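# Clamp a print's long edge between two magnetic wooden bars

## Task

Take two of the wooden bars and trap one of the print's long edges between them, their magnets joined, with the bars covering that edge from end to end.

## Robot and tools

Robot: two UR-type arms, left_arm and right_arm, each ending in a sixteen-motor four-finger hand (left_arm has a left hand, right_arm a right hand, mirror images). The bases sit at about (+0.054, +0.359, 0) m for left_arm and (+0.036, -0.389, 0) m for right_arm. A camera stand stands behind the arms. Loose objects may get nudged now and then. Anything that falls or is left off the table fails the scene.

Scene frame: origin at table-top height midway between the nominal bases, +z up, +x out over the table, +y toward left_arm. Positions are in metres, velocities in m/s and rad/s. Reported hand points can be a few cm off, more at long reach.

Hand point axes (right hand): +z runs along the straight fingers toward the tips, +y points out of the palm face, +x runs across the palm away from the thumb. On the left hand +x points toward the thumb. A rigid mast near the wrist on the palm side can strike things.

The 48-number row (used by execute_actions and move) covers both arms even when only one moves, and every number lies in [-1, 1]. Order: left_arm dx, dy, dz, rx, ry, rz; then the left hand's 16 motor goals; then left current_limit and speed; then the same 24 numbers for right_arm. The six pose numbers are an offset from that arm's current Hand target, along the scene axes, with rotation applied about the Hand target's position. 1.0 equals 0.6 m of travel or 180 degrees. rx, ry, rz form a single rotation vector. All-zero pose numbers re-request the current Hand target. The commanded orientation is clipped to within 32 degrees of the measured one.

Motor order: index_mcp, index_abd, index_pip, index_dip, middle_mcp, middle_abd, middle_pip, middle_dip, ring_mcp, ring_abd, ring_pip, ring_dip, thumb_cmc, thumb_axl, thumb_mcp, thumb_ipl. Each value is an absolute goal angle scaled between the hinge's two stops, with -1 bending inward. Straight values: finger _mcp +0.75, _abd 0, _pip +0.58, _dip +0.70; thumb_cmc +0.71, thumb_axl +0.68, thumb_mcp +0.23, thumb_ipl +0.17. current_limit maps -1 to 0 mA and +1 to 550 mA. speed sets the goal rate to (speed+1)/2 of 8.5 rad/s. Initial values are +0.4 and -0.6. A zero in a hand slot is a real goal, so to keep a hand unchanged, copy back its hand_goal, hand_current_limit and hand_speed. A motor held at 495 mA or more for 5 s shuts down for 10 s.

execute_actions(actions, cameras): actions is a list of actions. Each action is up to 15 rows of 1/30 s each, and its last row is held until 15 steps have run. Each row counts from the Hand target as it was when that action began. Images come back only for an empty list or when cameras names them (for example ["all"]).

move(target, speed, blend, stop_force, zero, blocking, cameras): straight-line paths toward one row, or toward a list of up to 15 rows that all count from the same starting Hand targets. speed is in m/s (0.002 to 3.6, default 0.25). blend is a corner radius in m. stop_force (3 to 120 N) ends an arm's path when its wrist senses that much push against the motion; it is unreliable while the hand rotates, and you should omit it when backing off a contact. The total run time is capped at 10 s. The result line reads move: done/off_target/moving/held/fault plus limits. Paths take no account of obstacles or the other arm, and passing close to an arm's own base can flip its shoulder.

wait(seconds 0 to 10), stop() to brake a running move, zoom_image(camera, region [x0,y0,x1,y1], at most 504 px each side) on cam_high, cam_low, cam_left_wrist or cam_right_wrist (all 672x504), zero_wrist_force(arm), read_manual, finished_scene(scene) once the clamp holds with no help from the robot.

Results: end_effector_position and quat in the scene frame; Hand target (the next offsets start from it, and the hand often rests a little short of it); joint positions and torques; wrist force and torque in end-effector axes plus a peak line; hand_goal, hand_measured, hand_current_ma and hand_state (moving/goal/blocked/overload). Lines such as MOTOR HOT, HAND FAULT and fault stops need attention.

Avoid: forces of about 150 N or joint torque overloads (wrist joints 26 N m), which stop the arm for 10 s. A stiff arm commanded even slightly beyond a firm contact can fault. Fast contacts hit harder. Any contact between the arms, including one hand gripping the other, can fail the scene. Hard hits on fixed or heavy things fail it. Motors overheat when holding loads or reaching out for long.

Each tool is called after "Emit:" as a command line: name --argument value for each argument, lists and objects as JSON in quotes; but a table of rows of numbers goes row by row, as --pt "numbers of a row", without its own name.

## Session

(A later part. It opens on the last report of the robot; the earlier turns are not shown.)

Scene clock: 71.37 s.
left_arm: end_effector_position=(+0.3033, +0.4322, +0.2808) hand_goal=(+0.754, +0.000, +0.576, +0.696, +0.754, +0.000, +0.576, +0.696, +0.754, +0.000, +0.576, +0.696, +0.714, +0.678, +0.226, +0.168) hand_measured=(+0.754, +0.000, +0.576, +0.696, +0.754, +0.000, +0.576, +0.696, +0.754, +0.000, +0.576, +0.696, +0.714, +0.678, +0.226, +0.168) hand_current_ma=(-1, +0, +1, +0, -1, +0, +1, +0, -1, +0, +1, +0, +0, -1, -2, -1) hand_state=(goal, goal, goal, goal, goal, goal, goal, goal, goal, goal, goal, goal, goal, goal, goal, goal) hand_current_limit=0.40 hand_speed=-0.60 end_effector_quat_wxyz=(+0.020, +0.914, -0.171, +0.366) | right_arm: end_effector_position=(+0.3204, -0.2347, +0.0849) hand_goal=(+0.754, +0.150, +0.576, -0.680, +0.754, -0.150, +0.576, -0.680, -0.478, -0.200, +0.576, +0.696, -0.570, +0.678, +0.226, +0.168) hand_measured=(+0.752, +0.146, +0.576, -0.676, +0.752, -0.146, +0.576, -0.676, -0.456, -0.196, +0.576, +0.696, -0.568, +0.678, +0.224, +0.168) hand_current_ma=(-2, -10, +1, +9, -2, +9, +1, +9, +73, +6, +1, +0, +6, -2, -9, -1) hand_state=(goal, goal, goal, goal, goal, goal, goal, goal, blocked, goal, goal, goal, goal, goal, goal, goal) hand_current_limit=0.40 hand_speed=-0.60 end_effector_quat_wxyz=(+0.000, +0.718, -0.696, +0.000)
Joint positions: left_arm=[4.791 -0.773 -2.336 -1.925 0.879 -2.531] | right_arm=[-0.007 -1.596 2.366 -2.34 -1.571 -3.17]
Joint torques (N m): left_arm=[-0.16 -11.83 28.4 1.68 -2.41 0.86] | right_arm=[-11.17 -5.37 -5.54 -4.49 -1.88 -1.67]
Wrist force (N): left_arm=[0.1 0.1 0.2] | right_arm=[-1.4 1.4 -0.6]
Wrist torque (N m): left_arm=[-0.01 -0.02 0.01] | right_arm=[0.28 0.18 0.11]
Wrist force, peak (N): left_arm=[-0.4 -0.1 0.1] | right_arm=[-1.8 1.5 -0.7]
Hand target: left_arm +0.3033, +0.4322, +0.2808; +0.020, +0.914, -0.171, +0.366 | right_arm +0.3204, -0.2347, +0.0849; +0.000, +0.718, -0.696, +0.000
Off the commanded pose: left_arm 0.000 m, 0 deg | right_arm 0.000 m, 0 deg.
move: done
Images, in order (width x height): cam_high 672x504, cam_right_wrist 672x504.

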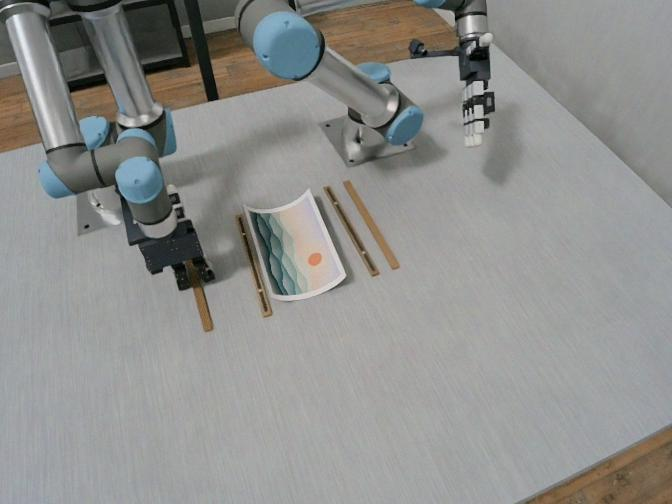

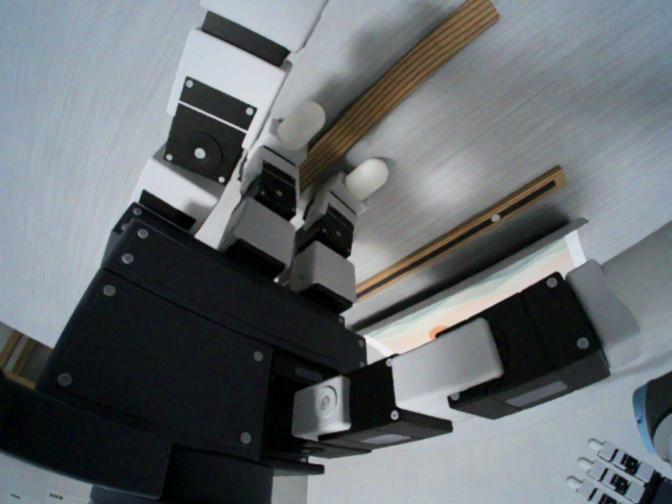

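Emit:
move --target '[0,0,0,0,0,0,0.754,0,0.576,0.696,0.754,0,0.576,0.696,0.754,0,0.576,0.696,0.714,0.678,0.226,0.168,0.4,-0.6, 0,0,0,0,0,0,0.754,-0.12,0.576,-0.681,0.754,0.12,0.576,-0.681,-0.479,-0.2,0.576,0.696,-0.571,0.678,0.226,0.168,0.4,-0.75]' --cameras '["cam_high","cam_right_wrist"]'

Emit:
zoom_image --camera "cam_high" --region '[140, 220, 220, 300]'

Scene clock: 72.93 s.
left_arm: end_effector_position=(+0.3033, +0.4322, +0.2808) hand_goal=(+0.754, +0.000, +0.576, +0.696, +0.754, +0.000, +0.576, +0.696, +0.754, +0.000, +0.576, +0.696, +0.714, +0.678, +0.226, +0.168) hand_measured=(+0.754, +0.000, +0.576, +0.696, +0.754, +0.000, +0.576, +0.696, +0.754, +0.000, +0.576, +0.696, +0.714, +0.678, +0.226, +0.168) hand_current_ma=(-1, +0, +1, +0, -1, +0, +1, +0, -1, +0, +1, +0, +0, -1, -2, -1) hand_state=(goal, goal, goal, goal, goal, goal, goal, goal, goal, goal, goal, goal, goal, goal, goal, goal) hand_current_limit=0.40 hand_speed=-0.60 end_effector_quat_wxyz=(+0.020, +0.914, -0.171, +0.366) | right_arm: end_effector_position=(+0.3204, -0.2347, +0.0849) hand_goal=(+0.754, -0.120, +0.576, -0.680, +0.754, +0.120, +0.576, -0.680, -0.478, -0.200, +0.576, +0.696, -0.570, +0.678, +0.226, +0.168) hand_measured=(+0.752, +0.050, +0.576, -0.676, +0.754, -0.044, +0.576, -0.676, -0.456, -0.196, +0.576, +0.696, -0.568, +0.678, +0.224, +0.168) hand_current_ma=(-3, +385, +1, +9, -1, -385, +1, +9, +73, +6, +1, +0, +6, -2, -9, -1) hand_state=(goal, blocked, goal, goal, goal, blocked, goal, goal, blocked, goal, goal, goal, goal, goal, goal, goal) hand_current_limit=0.40 hand_speed=-0.75 end_effector_quat_wxyz=(+0.000, +0.718, -0.696, +0.000)
Joint positions: left_arm=[4.791 -0.773 -2.336 -1.925 0.879 -2.531] | right_arm=[-0.007 -1.596 2.366 -2.34 -1.571 -3.17]
Joint torques (N m): left_arm=[0.63 -12.41 27.13 1.74 -2.31 0.84] | right_arm=[-10.44 -5.32 -7.34 -4.46 -1.63 -1.78]
Wrist force (N): left_arm=[-0.1 -0.2 0.0] | right_arm=[-1.6 1.5 -0.3]
Wrist torque (N m): left_arm=[-0.01 0.01 -0.01] | right_arm=[0.27 0.22 0.09]
Wrist force, peak (N): left_arm=[0.5 0.0 0.2] | right_arm=[-1.6 1.7 -0.6]
Hand target: left_arm +0.3033, +0.4322, +0.2808; +0.020, +0.914, -0.171, +0.366 | right_arm +0.3204, -0.2347, +0.0849; +0.000, +0.718, -0.696, +0.000
Off the commanded pose: left_arm 0.000 m, 0 deg | right_arm 0.000 m, 0 deg.
move: done
Images, in order (width x height): cam_high 672x504, cam_right_wrist 672x504.

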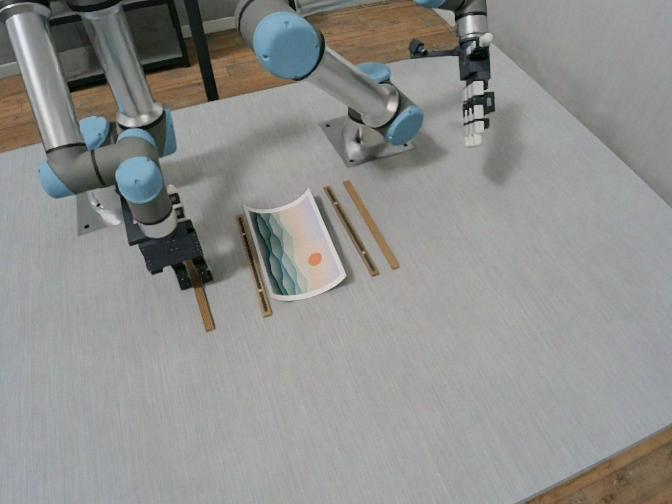

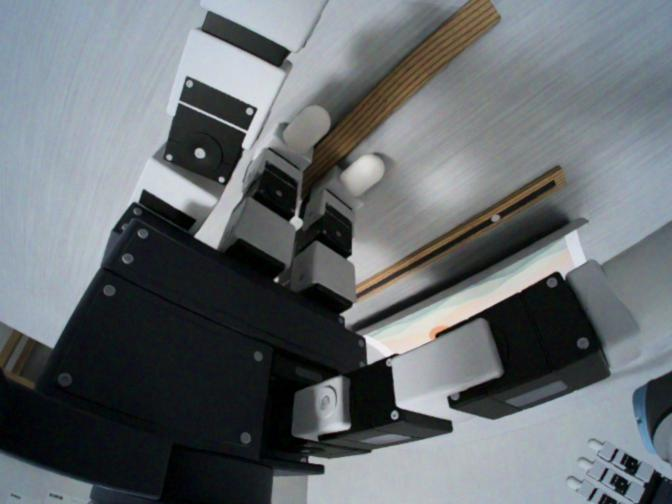

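Scaled by 6.300 from the camera's 672x504 image, which has a finer 960x720 frame.

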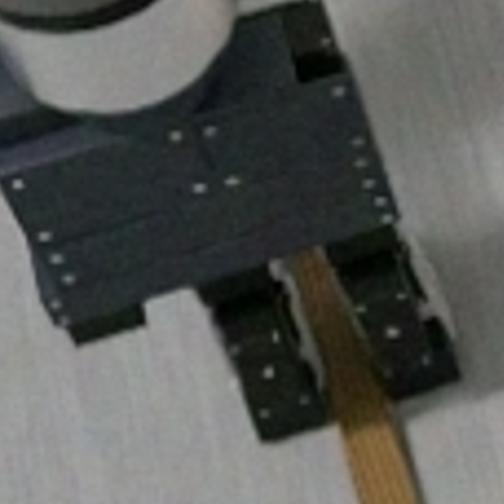

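Emit:
zoom_image --camera "cam_high" --region '[190, 306, 222, 338]'

Emit:
zoom_image --camera "cam_high" --region '[184, 270, 216, 302]'

Scaled by 15.750 from the camera's 672x504 image, which has a finer 960x720 frame.

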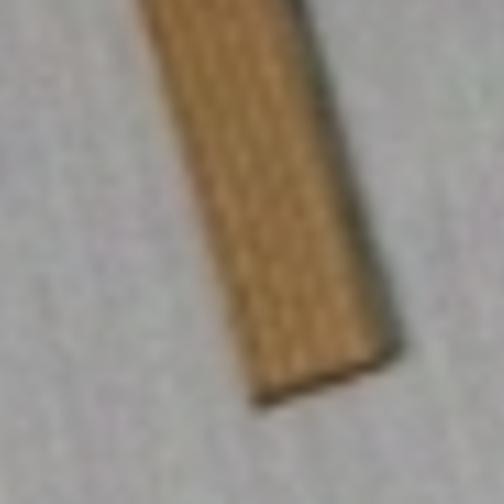

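Scaled by 15.750 from the camera's 672x504 image, which has a finer 960x720 frame.

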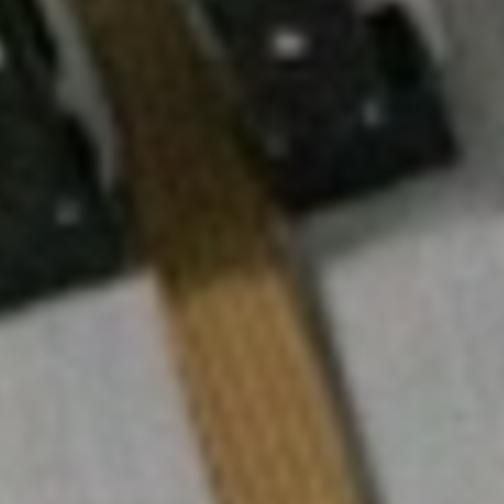

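Emit:
move --pt "0 0 0 0 0 0 0.754 0 0.576 0.696 0.754 0 0.576 0.696 0.754 0 0.576 0.696 0.714 0.678 0.226 0.168 0.4 -0.6 0 0 0.035 0 0 0 0.754 -0.12 0.576 -0.681 0.754 0.12 0.576 -0.681 -0.479 -0.2 0.576 0.696 -0.571 0.678 0.226 0.168 0.4 -0.75" --pt "0 0 0 0 0 0 0.754 0 0.576 0.696 0.754 0 0.576 0.696 0.754 0 0.576 0.696 0.714 0.678 0.226 0.168 0.4 -0.6 0 0 0.16 0 0 0 0.754 -0.12 0.576 -0.681 0.754 0.12 0.576 -0.681 -0.479 -0.2 0.576 0.696 -0.571 0.678 0.226 0.168 0.4 -0.75" --speed '[0.03,0.1]' --blend '[0.005,0]' --cameras '["cam_high","cam_low","cam_right_wrist"]'

Scene clock: 78.07 s.
left_arm: end_effector_position=(+0.3033, +0.4322, +0.2808) hand_goal=(+0.754, +0.000, +0.576, +0.696, +0.754, +0.000, +0.576, +0.696, +0.754, +0.000, +0.576, +0.696, +0.714, +0.678, +0.226, +0.168) hand_measured=(+0.754, +0.000, +0.576, +0.696, +0.754, +0.000, +0.576, +0.696, +0.754, +0.000, +0.576, +0.696, +0.714, +0.678, +0.226, +0.168) hand_current_ma=(-1, +0, +1, +0, -1, +0, +1, +0, -1, +0, +1, +0, +0, -1, -2, -1) hand_state=(goal, goal, goal, goal, goal, goal, goal, goal, goal, goal, goal, goal, goal, goal, goal, goal) hand_current_limit=0.40 hand_speed=-0.60 end_effector_quat_wxyz=(+0.020, +0.914, -0.171, +0.366) | right_arm: end_effector_position=(+0.3204, -0.2347, +0.1808) hand_goal=(+0.754, -0.120, +0.576, -0.680, +0.754, +0.120, +0.576, -0.680, -0.478, -0.200, +0.576, +0.696, -0.570, +0.678, +0.226, +0.168) hand_measured=(+0.752, +0.050, +0.576, -0.676, +0.754, -0.044, +0.576, -0.676, -0.456, -0.196, +0.576, +0.696, -0.568, +0.678, +0.224, +0.168) hand_current_ma=(-3, +385, +1, +9, -1, -385, +1, +9, +73, +6, +1, +0, +6, -2, -9, -1) hand_state=(goal, blocked, goal, goal, goal, blocked, goal, goal, blocked, goal, goal, goal, goal, goal, goal, goal) hand_current_limit=0.40 hand_speed=-0.75 end_effector_quat_wxyz=(+0.000, +0.719, -0.696, +0.000)
Joint positions: left_arm=[4.791 -0.773 -2.336 -1.925 0.879 -2.531] | right_arm=[-0.007 -1.768 2.213 -2.015 -1.571 -3.17]
Joint torques (N m): left_arm=[0.22 -10.96 27.17 1.8 -2.55 0.7] | right_arm=[-10.82 -22.93 -33.22 -0.23 0.88 -1.84]
Wrist force (N): left_arm=[0.2 -0.3 -0.1] | right_arm=[-1.4 1.4 -0.3]
Wrist torque (N m): left_arm=[-0.03 -0.03 0.02] | right_arm=[0.26 0.18 0.08]
Wrist force, peak (N): left_arm=[0.4 0.2 -0.2] | right_arm=[-1.8 1.7 0.0]
Hand target: left_arm +0.3033, +0.4322, +0.2808; +0.020, +0.914, -0.171, +0.366 | right_arm +0.3204, -0.2347, +0.1809; +0.000, +0.718, -0.696, +0.000
Off the commanded pose: left_arm 0.000 m, 0 deg | right_arm 0.000 m, 0 deg.
move: done
Images, in order (width x height): cam_high 672x504, cam_low 672x504, cam_right_wrist 672x504.

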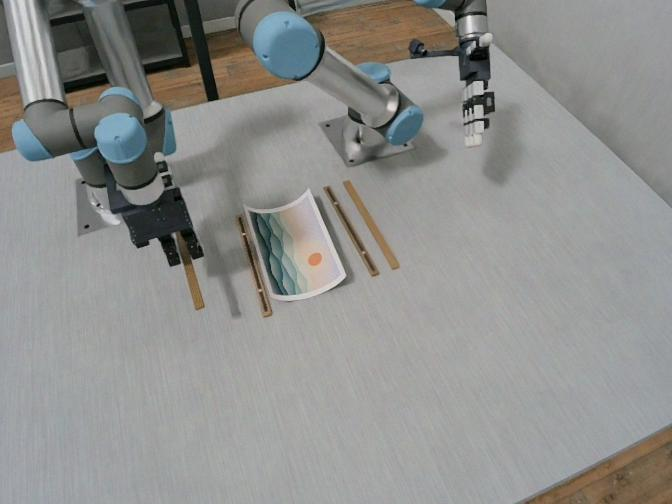

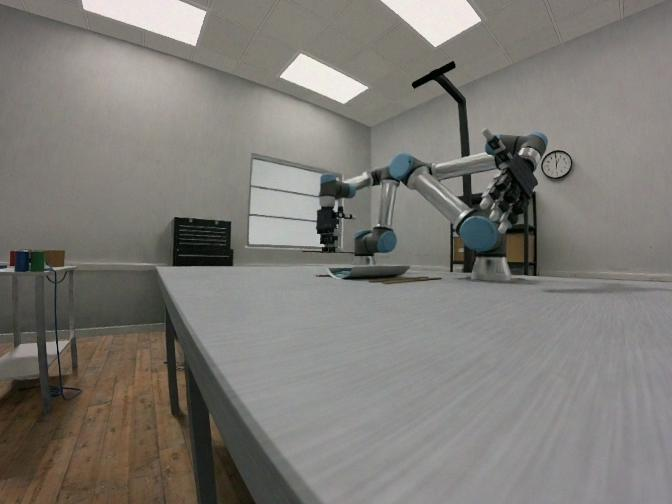

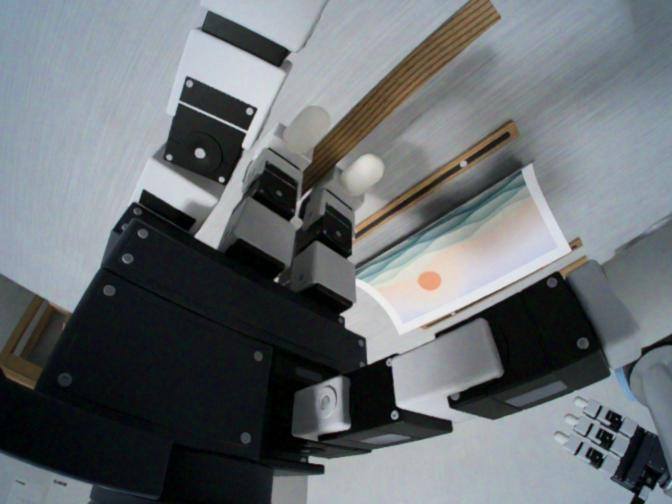

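Emit:
move --pt "0 0 0 0 0 0 0.754 0 0.576 0.696 0.754 0 0.576 0.696 0.754 0 0.576 0.696 0.714 0.678 0.226 0.168 0.4 -0.6 0.011 0.2685 0 0 0 -0.0214 0.754 -0.12 0.576 -0.681 0.754 0.12 0.576 -0.681 -0.479 -0.2 0.576 0.696 -0.571 0.678 0.226 0.168 0.4 -0.75" --pt "0 0 0 0 0 0 0.754 0 0.576 0.696 0.754 0 0.576 0.696 0.754 0 0.576 0.696 0.714 0.678 0.226 0.168 0.4 -0.6 0.011 0.2685 -0.0605 0 0 -0.0214 0.754 -0.12 0.576 -0.681 0.754 0.12 0.576 -0.681 -0.479 -0.2 0.576 0.696 -0.571 0.678 0.226 0.168 0.4 -0.75" --speed '[0.15,0.06]' --blend '[0.005,0]' --cameras '["cam_high","cam_low","cam_right_wrist"]'

Emit:
zoom_image --camera "cam_high" --region '[252, 278, 292, 318]'

Emit:
zoom_image --camera "cam_high" --region '[210, 190, 290, 270]'

Emit:
zoom_image --camera "cam_low" --region '[290, 230, 450, 300]'

Scene clock: 81.27 s.
left_arm: end_effector_position=(+0.3033, +0.4322, +0.2808) hand_goal=(+0.754, +0.000, +0.576, +0.696, +0.754, +0.000, +0.576, +0.696, +0.754, +0.000, +0.576, +0.696, +0.714, +0.678, +0.226, +0.168) hand_measured=(+0.754, +0.000, +0.576, +0.696, +0.754, +0.000, +0.576, +0.696, +0.754, +0.000, +0.576, +0.696, +0.714, +0.678, +0.226, +0.168) hand_current_ma=(-1, +0, +1, +0, -1, +0, +1, +0, -1, +0, +1, +0, +0, -1, -2, -1) hand_state=(goal, goal, goal, goal, goal, goal, goal, goal, goal, goal, goal, goal, goal, goal, goal, goal) hand_current_limit=0.40 hand_speed=-0.60 end_effector_quat_wxyz=(+0.020, +0.914, -0.171, +0.366) | right_arm: end_effector_position=(+0.3270, -0.0736, +0.1447) hand_goal=(+0.754, -0.120, +0.576, -0.680, +0.754, +0.120, +0.576, -0.680, -0.478, -0.200, +0.576, +0.696, -0.570, +0.678, +0.226, +0.168) hand_measured=(+0.752, +0.050, +0.576, -0.676, +0.754, -0.044, +0.576, -0.676, -0.456, -0.196, +0.576, +0.696, -0.568, +0.678, +0.224, +0.168) hand_current_ma=(-3, +385, +1, +9, -1, -385, +1, +9, +73, +6, +1, +0, +5, -2, -9, -1) hand_state=(goal, blocked, goal, goal, goal, blocked, goal, goal, blocked, goal, goal, goal, goal, goal, goal, goal) hand_current_limit=0.40 hand_speed=-0.75 end_effector_quat_wxyz=(+0.000, +0.695, -0.719, +0.000)
Joint positions: left_arm=[4.791 -0.773 -2.336 -1.925 0.879 -2.531] | right_arm=[0.363 -1.51 2.083 -2.143 -1.571 -2.734]
Joint torques (N m): left_arm=[-0.26 -10.99 27.7 1.8 -2.44 1.13] | right_arm=[10.84 -9.97 -8.7 -4.52 -1.25 2]
Wrist force (N): left_arm=[0.0 0.1 0.0] | right_arm=[-1.4 1.8 -0.4]
Wrist torque (N m): left_arm=[0.02 -0.02 -0.01] | right_arm=[0.33 0.20 0.00]
Wrist force, peak (N): left_arm=[0.3 -0.4 -0.3] | right_arm=[-2.7 1.6 -1.0]
Hand target: left_arm +0.3033, +0.4322, +0.2808; +0.020, +0.914, -0.171, +0.366 | right_arm +0.3270, -0.0736, +0.1446; +0.000, +0.695, -0.719, +0.000
Off the commanded pose: left_arm 0.000 m, 0 deg | right_arm 0.000 m, 0 deg.
move: done
Images, in order (width x height): cam_high 672x504, cam_low 672x504, cam_right_wrist 672x504.

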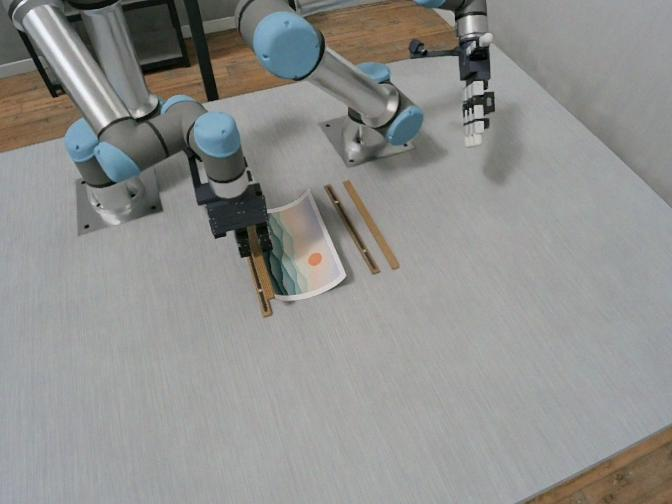

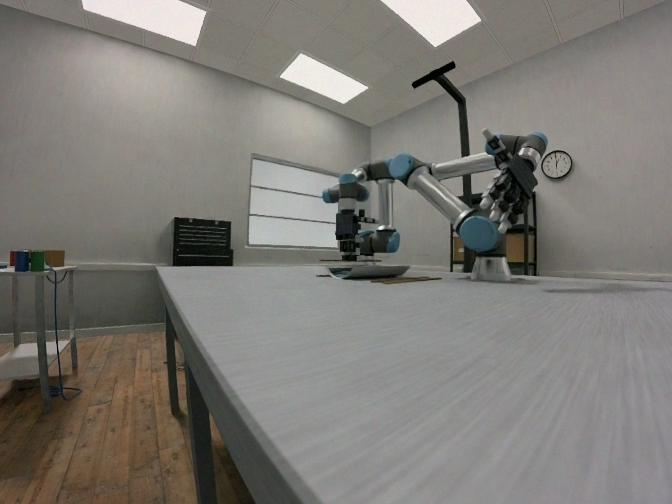

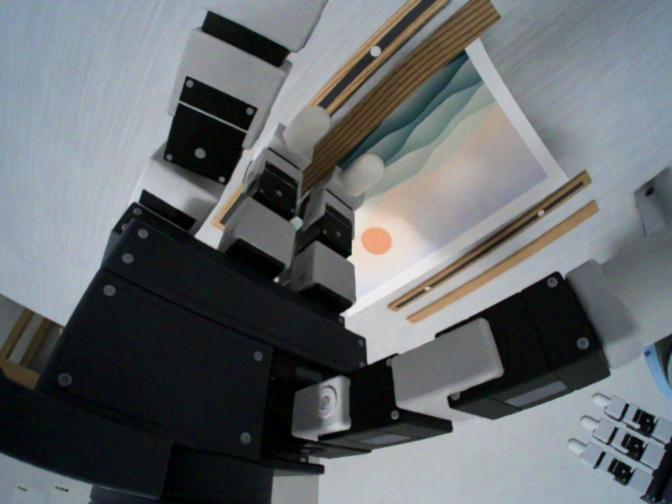

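Scaled by 12.600 from the camera's 672x504 image, which has a finer 960x720 frame.

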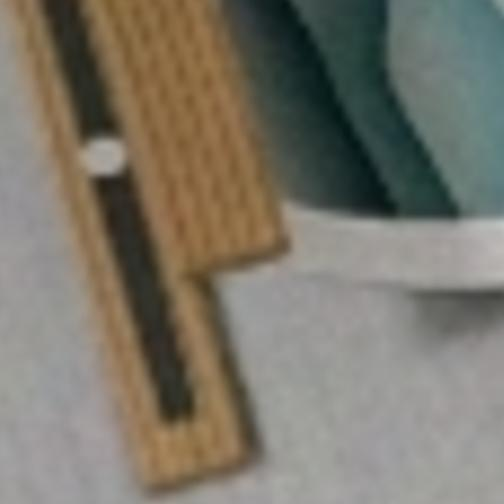

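Scaled by 6.300 from the camera's 672x504 image, which has a finer 960x720 frame.

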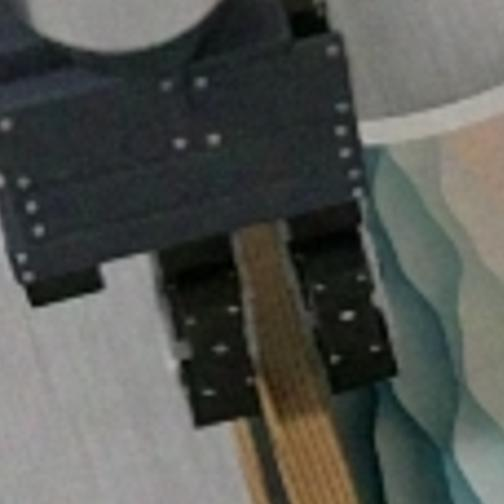

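Scaled by 3.150 from the camera's 672x504 image, which has a finer 960x720 frame.

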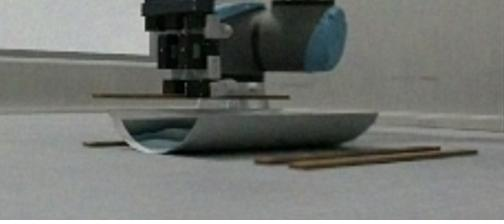

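Emit:
zoom_image --camera "cam_high" --region '[244, 250, 276, 282]'

Emit:
zoom_image --camera "cam_high" --region '[254, 274, 286, 306]'

Emit:
zoom_image --camera "cam_right_wrist" --region '[280, 0, 520, 200]'

Scaled by 15.750 from the camera's 672x504 image, which has a finer 960x720 frame.

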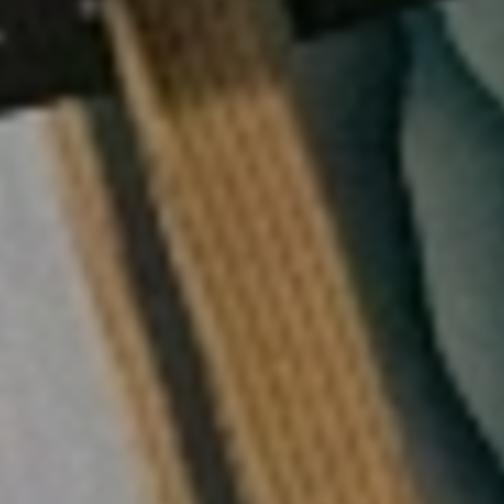

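Scaled by 15.750 from the camera's 672x504 image, which has a finer 960x720 frame.

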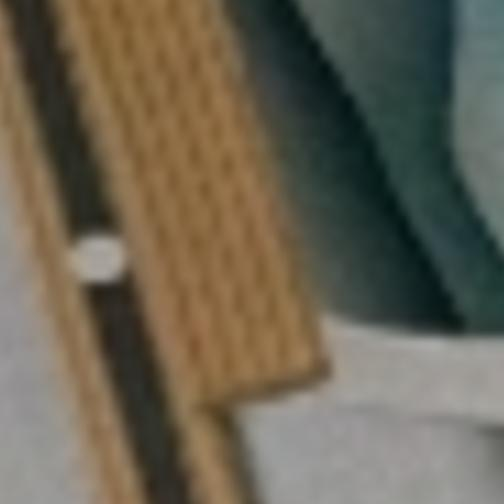

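Scaled by 2.100 from the camera's 672x504 image, which has a finer 960x720 frame.

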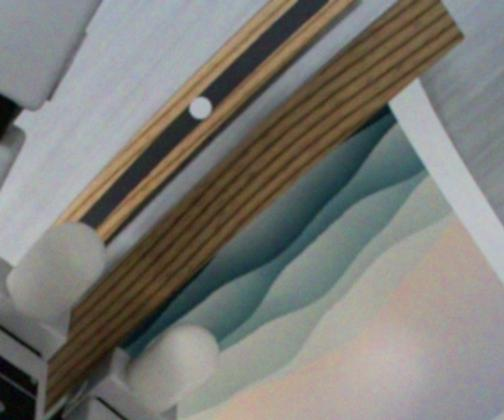

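Emit:
move --target '[0,0,0,0,0,0,0.754,0,0.576,0.696,0.754,0,0.576,0.696,0.754,0,0.576,0.696,0.714,0.678,0.226,0.168,0.4,-0.6, 0,0.0018,-0.0168,0,0,-0.0044,0.754,-0.12,0.576,-0.681,0.754,0.12,0.576,-0.681,-0.479,-0.2,0.576,0.696,-0.571,0.678,0.226,0.168,0.4,-0.75]' --speed 0.04 --cameras '["cam_high","cam_low","cam_right_wrist"]'

Emit:
zoom_image --camera "cam_high" --region '[244, 250, 276, 282]'

Emit:
zoom_image --camera "cam_high" --region '[254, 278, 286, 310]'

Emit:
zoom_image --camera "cam_low" --region '[310, 250, 420, 290]'

Emit:
zoom_image --camera "cam_right_wrist" --region '[280, 0, 520, 200]'

Scene clock: 88.13 s.
left_arm: end_effector_position=(+0.3033, +0.4322, +0.2808) hand_goal=(+0.754, +0.000, +0.576, +0.696, +0.754, +0.000, +0.576, +0.696, +0.754, +0.000, +0.576, +0.696, +0.714, +0.678, +0.226, +0.168) hand_measured=(+0.754, +0.000, +0.576, +0.696, +0.754, +0.000, +0.576, +0.696, +0.754, +0.000, +0.576, +0.696, +0.714, +0.678, +0.226, +0.168) hand_current_ma=(-1, +0, +1, +0, -1, +0, +1, +0, -1, +0, +1, +0, +0, -1, -2, -1) hand_state=(goal, goal, goal, goal, goal, goal, goal, goal, goal, goal, goal, goal, goal, goal, goal, goal) hand_current_limit=0.40 hand_speed=-0.60 end_effector_quat_wxyz=(+0.020, +0.914, -0.171, +0.366) | right_arm: end_effector_position=(+0.3270, -0.0726, +0.1346) hand_goal=(+0.754, -0.120, +0.576, -0.680, +0.754, +0.120, +0.576, -0.680, -0.478, -0.200, +0.576, +0.696, -0.570, +0.678, +0.226, +0.168) hand_measured=(+0.752, +0.050, +0.576, -0.676, +0.754, -0.044, +0.576, -0.676, -0.456, -0.196, +0.576, +0.696, -0.568, +0.678, +0.224, +0.168) hand_current_ma=(-3, +385, +1, +9, -1, -385, +1, +9, +73, +6, +1, +0, +5, -2, -9, -1) hand_state=(goal, blocked, goal, goal, goal, blocked, goal, goal, blocked, goal, goal, goal, goal, goal, goal, goal) hand_current_limit=0.40 hand_speed=-0.75 end_effector_quat_wxyz=(+0.000, +0.690, -0.724, +0.000)
Joint positions: left_arm=[4.791 -0.773 -2.336 -1.925 0.879 -2.531] | right_arm=[0.363 -1.496 2.098 -2.172 -1.571 -2.72]
Joint torques (N m): left_arm=[-0.66 -11.39 26.44 1.63 -2.47 1.02] | right_arm=[10.1 -10.6 -7.5 -4.7 1.64 2.26]
Wrist force (N): left_arm=[-0.2 0.0 0.1] | right_arm=[-1.3 1.7 -0.2]
Wrist torque (N m): left_arm=[-0.01 0.02 -0.02] | right_arm=[0.29 0.18 0.00]
Wrist force, peak (N): left_arm=[-0.5 -0.3 0.1] | right_arm=[-1.6 2.0 -0.2]
Hand target: left_arm +0.3033, +0.4322, +0.2808; +0.020, +0.914, -0.171, +0.366 | right_arm +0.3270, -0.0725, +0.1345; +0.000, +0.690, -0.724, +0.000
Off the commanded pose: left_arm 0.000 m, 0 deg | right_arm 0.000 m, 0 deg.
move: done
Images, in order (width x height): cam_high 672x504, cam_low 672x504, cam_right_wrist 672x504.

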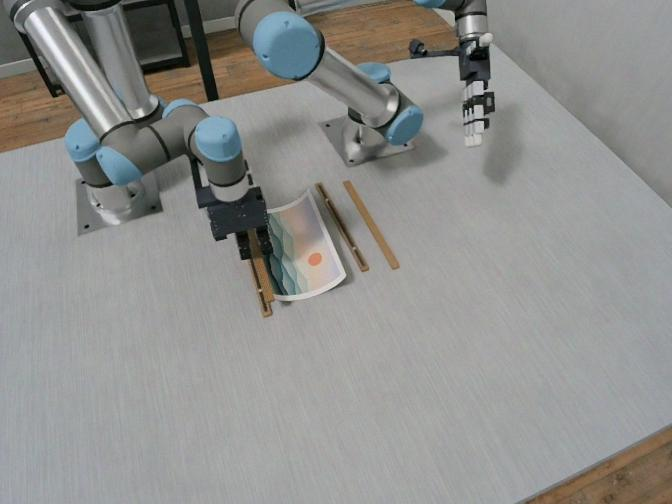

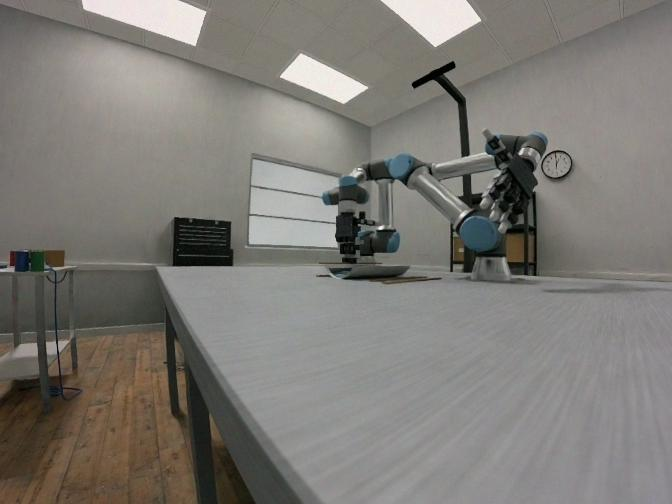

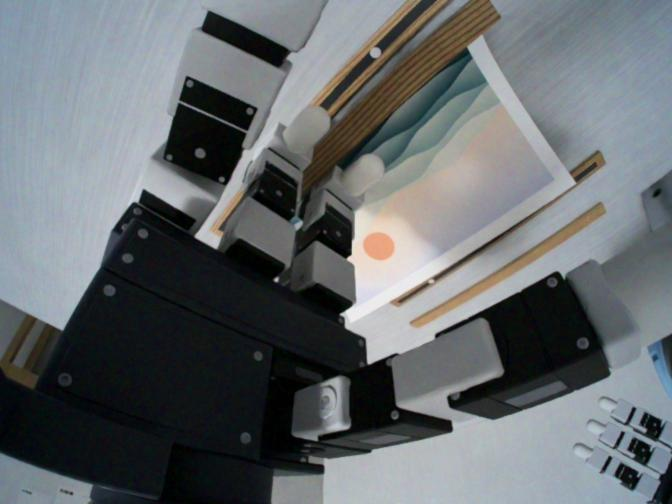

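Scaled by 15.750 from the camera's 672x504 image, which has a finer 960x720 frame.

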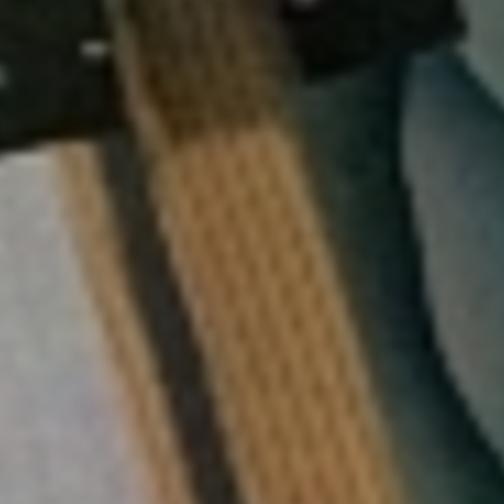

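Scaled by 15.750 from the camera's 672x504 image, which has a finer 960x720 frame.

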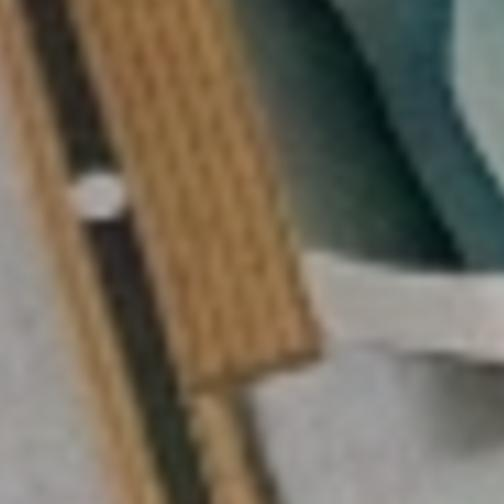

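Scaled by 4.582 from the camera's 672x504 image, which has a finer 960x720 frame.

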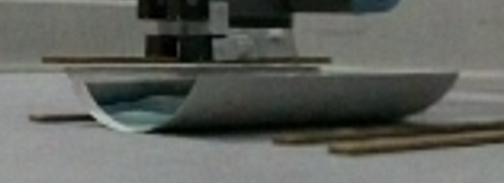

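Scaled by 2.100 from the camera's 672x504 image, which has a finer 960x720 frame.

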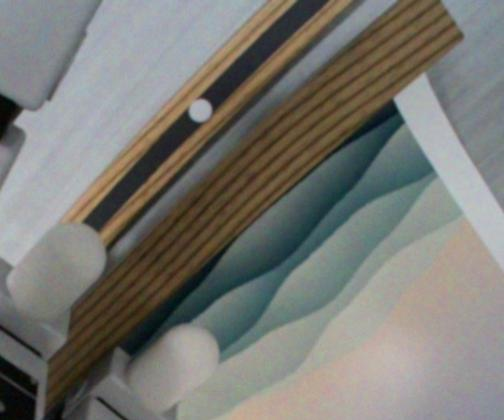

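Emit:
move --pt "0 0 0 0 0 0 0.754 0 0.576 0.696 0.754 0 0.576 0.696 0.754 0 0.576 0.696 0.714 0.678 0.226 0.168 0.4 -0.6 0 -0.00133 -0.0135 0 0 0 0.754 -0.12 0.576 -0.681 0.754 0.12 0.576 -0.681 -0.479 -0.2 0.576 0.696 -0.571 0.678 0.226 0.168 0.4 -0.75" --pt "0 0 0 0 0 0 0.754 0 0.576 0.696 0.754 0 0.576 0.696 0.754 0 0.576 0.696 0.714 0.678 0.226 0.168 0.4 -0.6 -0.00019 -0.00533 -0.02183 0 0 0 0.754 -0.12 0.576 -0.681 0.754 0.12 0.576 -0.681 -0.479 -0.2 0.576 0.696 -0.571 0.678 0.226 0.168 0.4 -0.75" --pt "0 0 0 0 0 0 0.754 0 0.576 0.696 0.754 0 0.576 0.696 0.754 0 0.576 0.696 0.714 0.678 0.226 0.168 0.4 -0.6 -0.00032 -0.009 -0.03017 0 0 0 0.754 -0.12 0.576 -0.681 0.754 0.12 0.576 -0.681 -0.479 -0.2 0.576 0.696 -0.571 0.678 0.226 0.168 0.4 -0.75" --pt "0 0 0 0 0 0 0.754 0 0.576 0.696 0.754 0 0.576 0.696 0.754 0 0.576 0.696 0.714 0.678 0.226 0.168 0.4 -0.6 -0.00044 -0.01217 -0.0385 0 0 0 0.754 -0.12 0.576 -0.681 0.754 0.12 0.576 -0.681 -0.479 -0.2 0.576 0.696 -0.571 0.678 0.226 0.168 0.4 -0.75" --pt "0 0 0 0 0 0 0.754 0 0.576 0.696 0.754 0 0.576 0.696 0.754 0 0.576 0.696 0.714 0.678 0.226 0.168 0.4 -0.6 -0.00058 -0.01633 -0.05017 0 0 0 0.754 -0.12 0.576 -0.681 0.754 0.12 0.576 -0.681 -0.479 -0.2 0.576 0.696 -0.571 0.678 0.226 0.168 0.4 -0.75" --speed 0.03 --blend '[0.002,0.002,0.002,0.002,0]' --cameras '["cam_high","cam_low","cam_right_wrist"]'

Emit:
zoom_image --camera "cam_high" --region '[242, 254, 274, 286]'

Emit:
zoom_image --camera "cam_high" --region '[252, 286, 284, 318]'

Emit:
zoom_image --camera "cam_low" --region '[310, 250, 420, 290]'

Emit:
zoom_image --camera "cam_right_wrist" --region '[280, 0, 520, 200]'

Scene clock: 93.67 s.
left_arm: end_effector_position=(+0.3033, +0.4322, +0.2808) hand_goal=(+0.754, +0.000, +0.576, +0.696, +0.754, +0.000, +0.576, +0.696, +0.754, +0.000, +0.576, +0.696, +0.714, +0.678, +0.226, +0.168) hand_measured=(+0.754, +0.000, +0.576, +0.696, +0.754, +0.000, +0.576, +0.696, +0.754, +0.000, +0.576, +0.696, +0.714, +0.678, +0.226, +0.168) hand_current_ma=(-1, +0, +1, +0, -1, +0, +1, +0, -1, +0, +1, +0, +0, -1, -2, -1) hand_state=(goal, goal, goal, goal, goal, goal, goal, goal, goal, goal, goal, goal, goal, goal, goal, goal) hand_current_limit=0.40 hand_speed=-0.60 end_effector_quat_wxyz=(+0.020, +0.914, -0.171, +0.366) | right_arm: end_effector_position=(+0.3267, -0.0823, +0.1045) hand_goal=(+0.754, -0.120, +0.576, -0.680, +0.754, +0.120, +0.576, -0.680, -0.478, -0.200, +0.576, +0.696, -0.570, +0.678, +0.226, +0.168) hand_measured=(+0.752, +0.050, +0.576, -0.676, +0.754, -0.044, +0.576, -0.676, -0.456, -0.196, +0.576, +0.696, -0.568, +0.678, +0.224, +0.168) hand_current_ma=(-3, +385, +1, +9, -1, -385, +1, +9, +73, +6, +1, +0, +5, -2, -9, -1) hand_state=(goal, blocked, goal, goal, goal, blocked, goal, goal, blocked, goal, goal, goal, goal, goal, goal, goal) hand_current_limit=0.40 hand_speed=-0.75 end_effector_quat_wxyz=(+0.000, +0.690, -0.724, +0.000)
Joint positions: left_arm=[4.791 -0.773 -2.336 -1.925 0.879 -2.531] | right_arm=[0.343 -1.46 2.154 -2.264 -1.571 -2.74]
Joint torques (N m): left_arm=[1.5 -11.68 27.3 1.7 -2.46 1.11] | right_arm=[-11.19 -11.09 -7.07 -4.35 -2.23 -2.04]
Wrist force (N): left_arm=[-0.2 -0.2 -0.2] | right_arm=[-1.6 1.5 -0.4]
Wrist torque (N m): left_arm=[0.00 0.02 -0.02] | right_arm=[0.26 0.22 0.11]
Wrist force, peak (N): left_arm=[0.1 0.0 0.5] | right_arm=[-1.6 1.9 -0.2]
Hand target: left_arm +0.3033, +0.4322, +0.2808; +0.020, +0.914, -0.171, +0.366 | right_arm +0.3267, -0.0823, +0.1044; +0.000, +0.690, -0.724, +0.000
Off the commanded pose: left_arm 0.000 m, 0 deg | right_arm 0.000 m, 0 deg.
move: done
Images, in order (width x height): cam_high 672x504, cam_low 672x504, cam_right_wrist 672x504.

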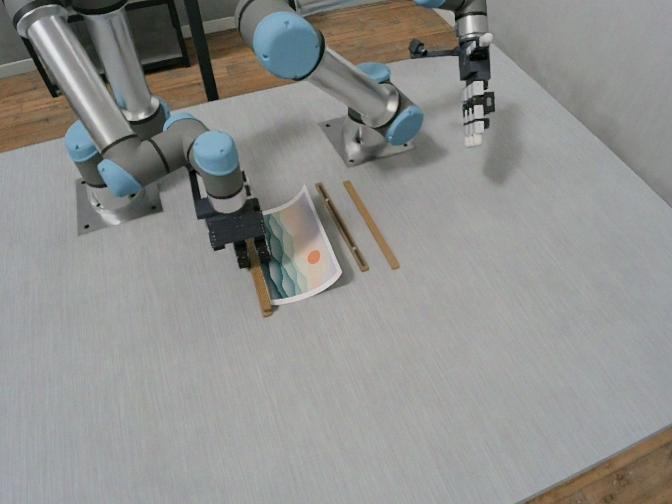

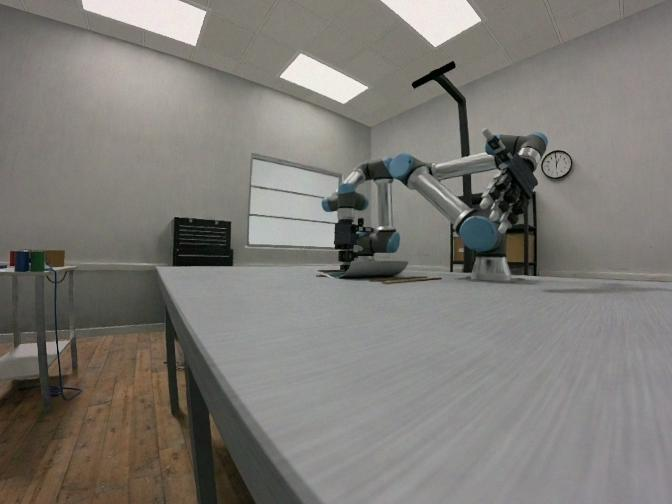

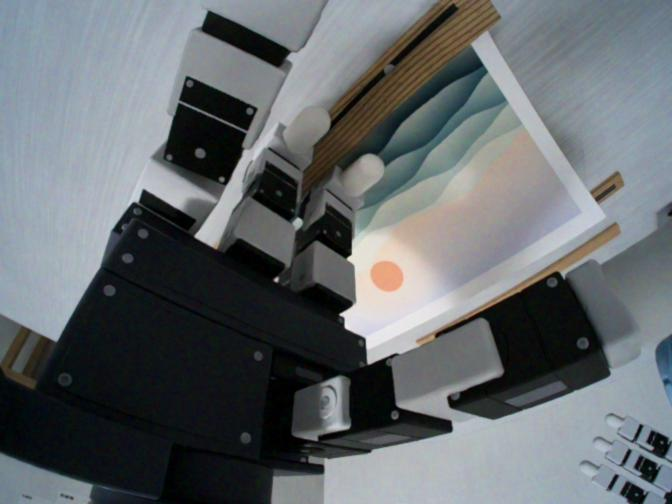

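Scaled by 15.750 from the camera's 672x504 image, which has a finer 960x720 frame.

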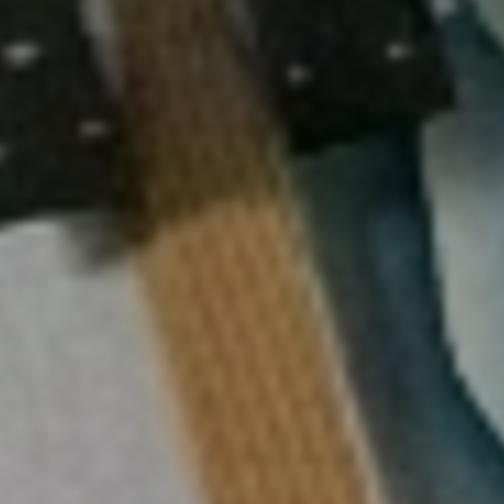

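Scaled by 15.750 from the camera's 672x504 image, which has a finer 960x720 frame.

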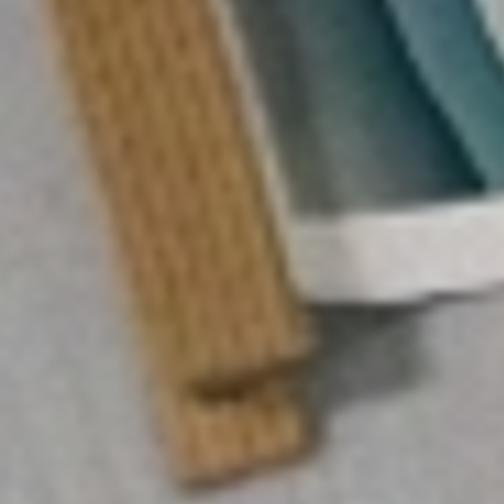

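Scaled by 4.582 from the camera's 672x504 image, which has a finer 960x720 frame.

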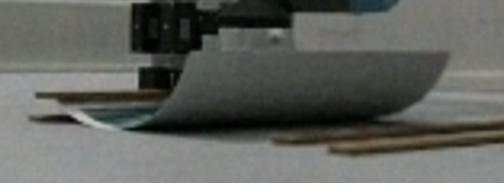

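Scaled by 2.100 from the camera's 672x504 image, which has a finer 960x720 frame.

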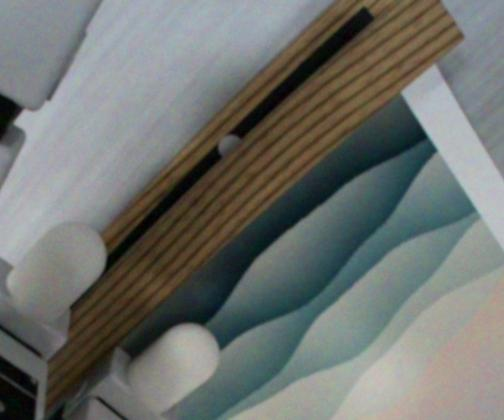

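Emit:
move --target '[0,0,0,0,0,0,0.754,0,0.576,0.696,0.754,0,0.576,0.696,0.754,0,0.576,0.696,0.714,0.678,0.226,0.168,0.4,-0.6, 0.0013,-0.0015,-0.0125,0,0,0,0.754,-0.12,0.576,-0.681,0.754,0.12,0.576,-0.681,-0.479,-0.2,0.576,0.696,-0.571,0.678,0.226,0.168,0.4,-0.75]' --speed 0.02 --cameras '["cam_high","cam_low","cam_right_wrist"]'

Emit:
zoom_image --camera "cam_high" --region '[242, 254, 274, 286]'

Emit:
zoom_image --camera "cam_high" --region '[252, 286, 284, 318]'

Emit:
zoom_image --camera "cam_low" --region '[310, 250, 420, 290]'

Emit:
zoom_image --camera "cam_right_wrist" --region '[280, 0, 520, 200]'

Scene clock: 97.00 s.
left_arm: end_effector_position=(+0.3033, +0.4322, +0.2808) hand_goal=(+0.754, +0.000, +0.576, +0.696, +0.754, +0.000, +0.576, +0.696, +0.754, +0.000, +0.576, +0.696, +0.714, +0.678, +0.226, +0.168) hand_measured=(+0.754, +0.000, +0.576, +0.696, +0.754, +0.000, +0.576, +0.696, +0.754, +0.000, +0.576, +0.696, +0.714, +0.678, +0.226, +0.168) hand_current_ma=(-1, +0, +1, +0, -1, +0, +1, +0, -1, +0, +1, +0, +0, -1, -2, -1) hand_state=(goal, goal, goal, goal, goal, goal, goal, goal, goal, goal, goal, goal, goal, goal, goal, goal) hand_current_limit=0.40 hand_speed=-0.60 end_effector_quat_wxyz=(+0.020, +0.914, -0.171, +0.366) | right_arm: end_effector_position=(+0.3274, -0.0832, +0.0970) hand_goal=(+0.754, -0.120, +0.576, -0.680, +0.754, +0.120, +0.576, -0.680, -0.478, -0.200, +0.576, +0.696, -0.570, +0.678, +0.226, +0.168) hand_measured=(+0.752, +0.050, +0.576, -0.676, +0.754, -0.044, +0.576, -0.676, -0.456, -0.196, +0.576, +0.696, -0.568, +0.678, +0.224, +0.168) hand_current_ma=(-3, +385, +1, +9, -1, -385, +1, +9, +73, +6, +1, +0, +5, -2, -9, -1) hand_state=(goal, blocked, goal, goal, goal, blocked, goal, goal, blocked, goal, goal, goal, goal, goal, goal, goal) hand_current_limit=0.40 hand_speed=-0.75 end_effector_quat_wxyz=(+0.000, +0.690, -0.724, +0.000)
Joint positions: left_arm=[4.791 -0.773 -2.336 -1.925 0.879 -2.531] | right_arm=[0.34 -1.446 2.162 -2.287 -1.571 -2.742]
Joint torques (N m): left_arm=[-0.28 -11.98 29.22 1.54 -2.37 0.89] | right_arm=[-11.35 -11.36 -6.87 -4.23 -2.14 -1.87]
Wrist force (N): left_arm=[0.2 0.2 -0.1] | right_arm=[-1.5 1.8 -0.4]
Wrist torque (N m): left_arm=[0.03 -0.04 0.02] | right_arm=[0.29 0.21 0.12]
Wrist force, peak (N): left_arm=[0.3 -0.3 -0.2] | right_arm=[-1.8 1.8 -0.6]
Hand target: left_arm +0.3033, +0.4322, +0.2808; +0.020, +0.914, -0.171, +0.366 | right_arm +0.3274, -0.0832, +0.0969; +0.000, +0.690, -0.724, +0.000
Off the commanded pose: left_arm 0.000 m, 0 deg | right_arm 0.000 m, 0 deg.
move: done
Images, in order (width x height): cam_high 672x504, cam_low 672x504, cam_right_wrist 672x504.

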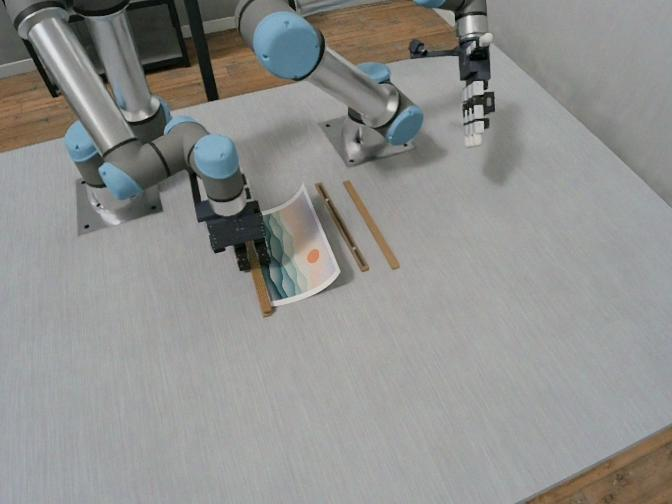

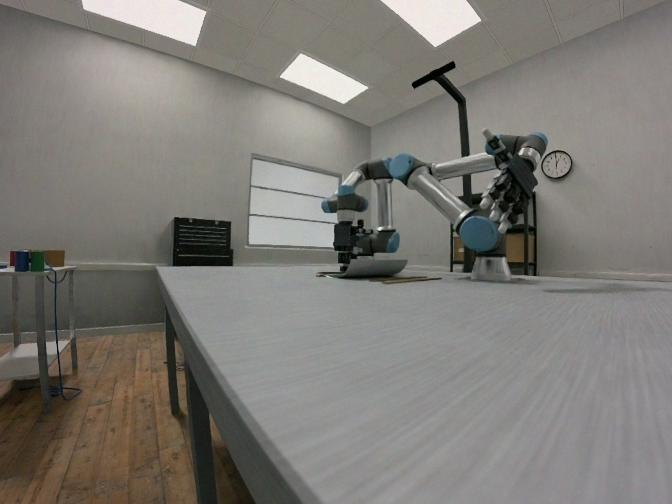

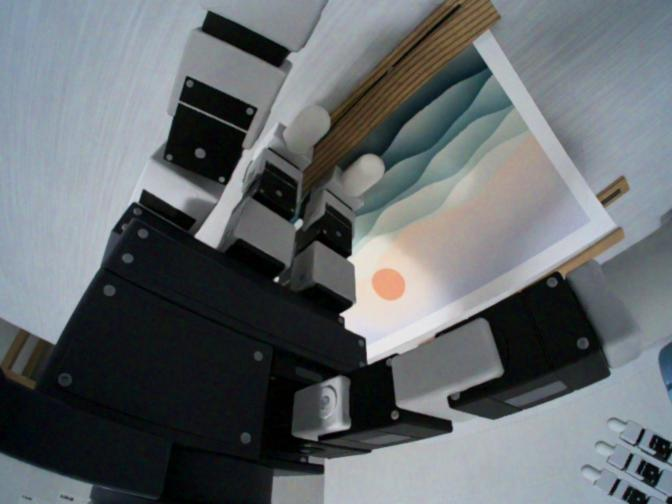

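Scaled by 15.750 from the camera's 672x504 image, which has a finer 960x720 frame.

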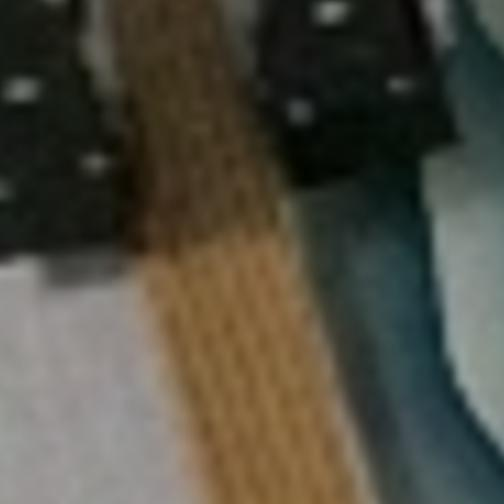

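Scaled by 15.750 from the camera's 672x504 image, which has a finer 960x720 frame.

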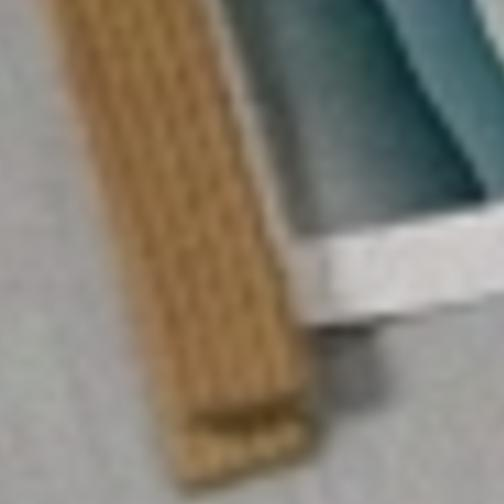

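Scaled by 4.582 from the camera's 672x504 image, which has a finer 960x720 frame.

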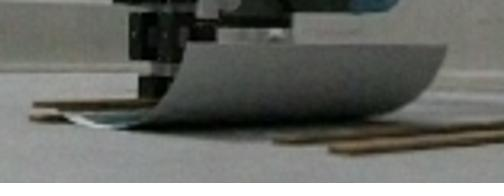

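Scaled by 2.100 from the camera's 672x504 image, which has a finer 960x720 frame.

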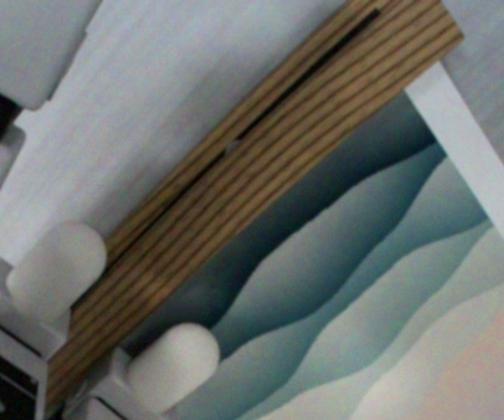

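Emit:
zoom_image --camera "cam_right_wrist" --region '[310, 60, 410, 150]'

Emit:
zoom_image --camera "cam_right_wrist" --region '[410, 0, 510, 90]'

Scaled by 5.040 from the camera's 672x504 image, which has a finer 960x720 frame.

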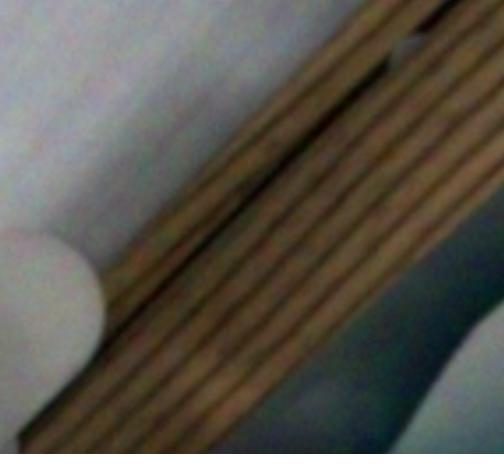

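Scaled by 5.040 from the camera's 672x504 image, which has a finer 960x720 frame.

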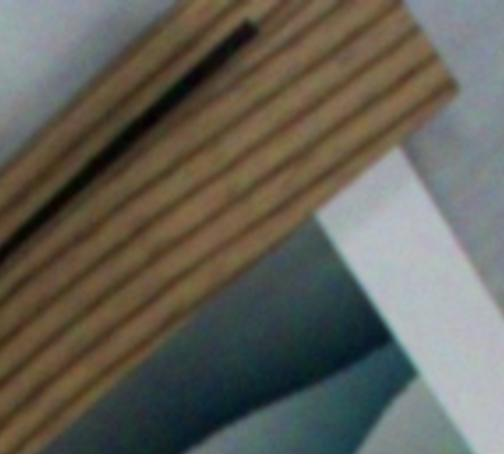

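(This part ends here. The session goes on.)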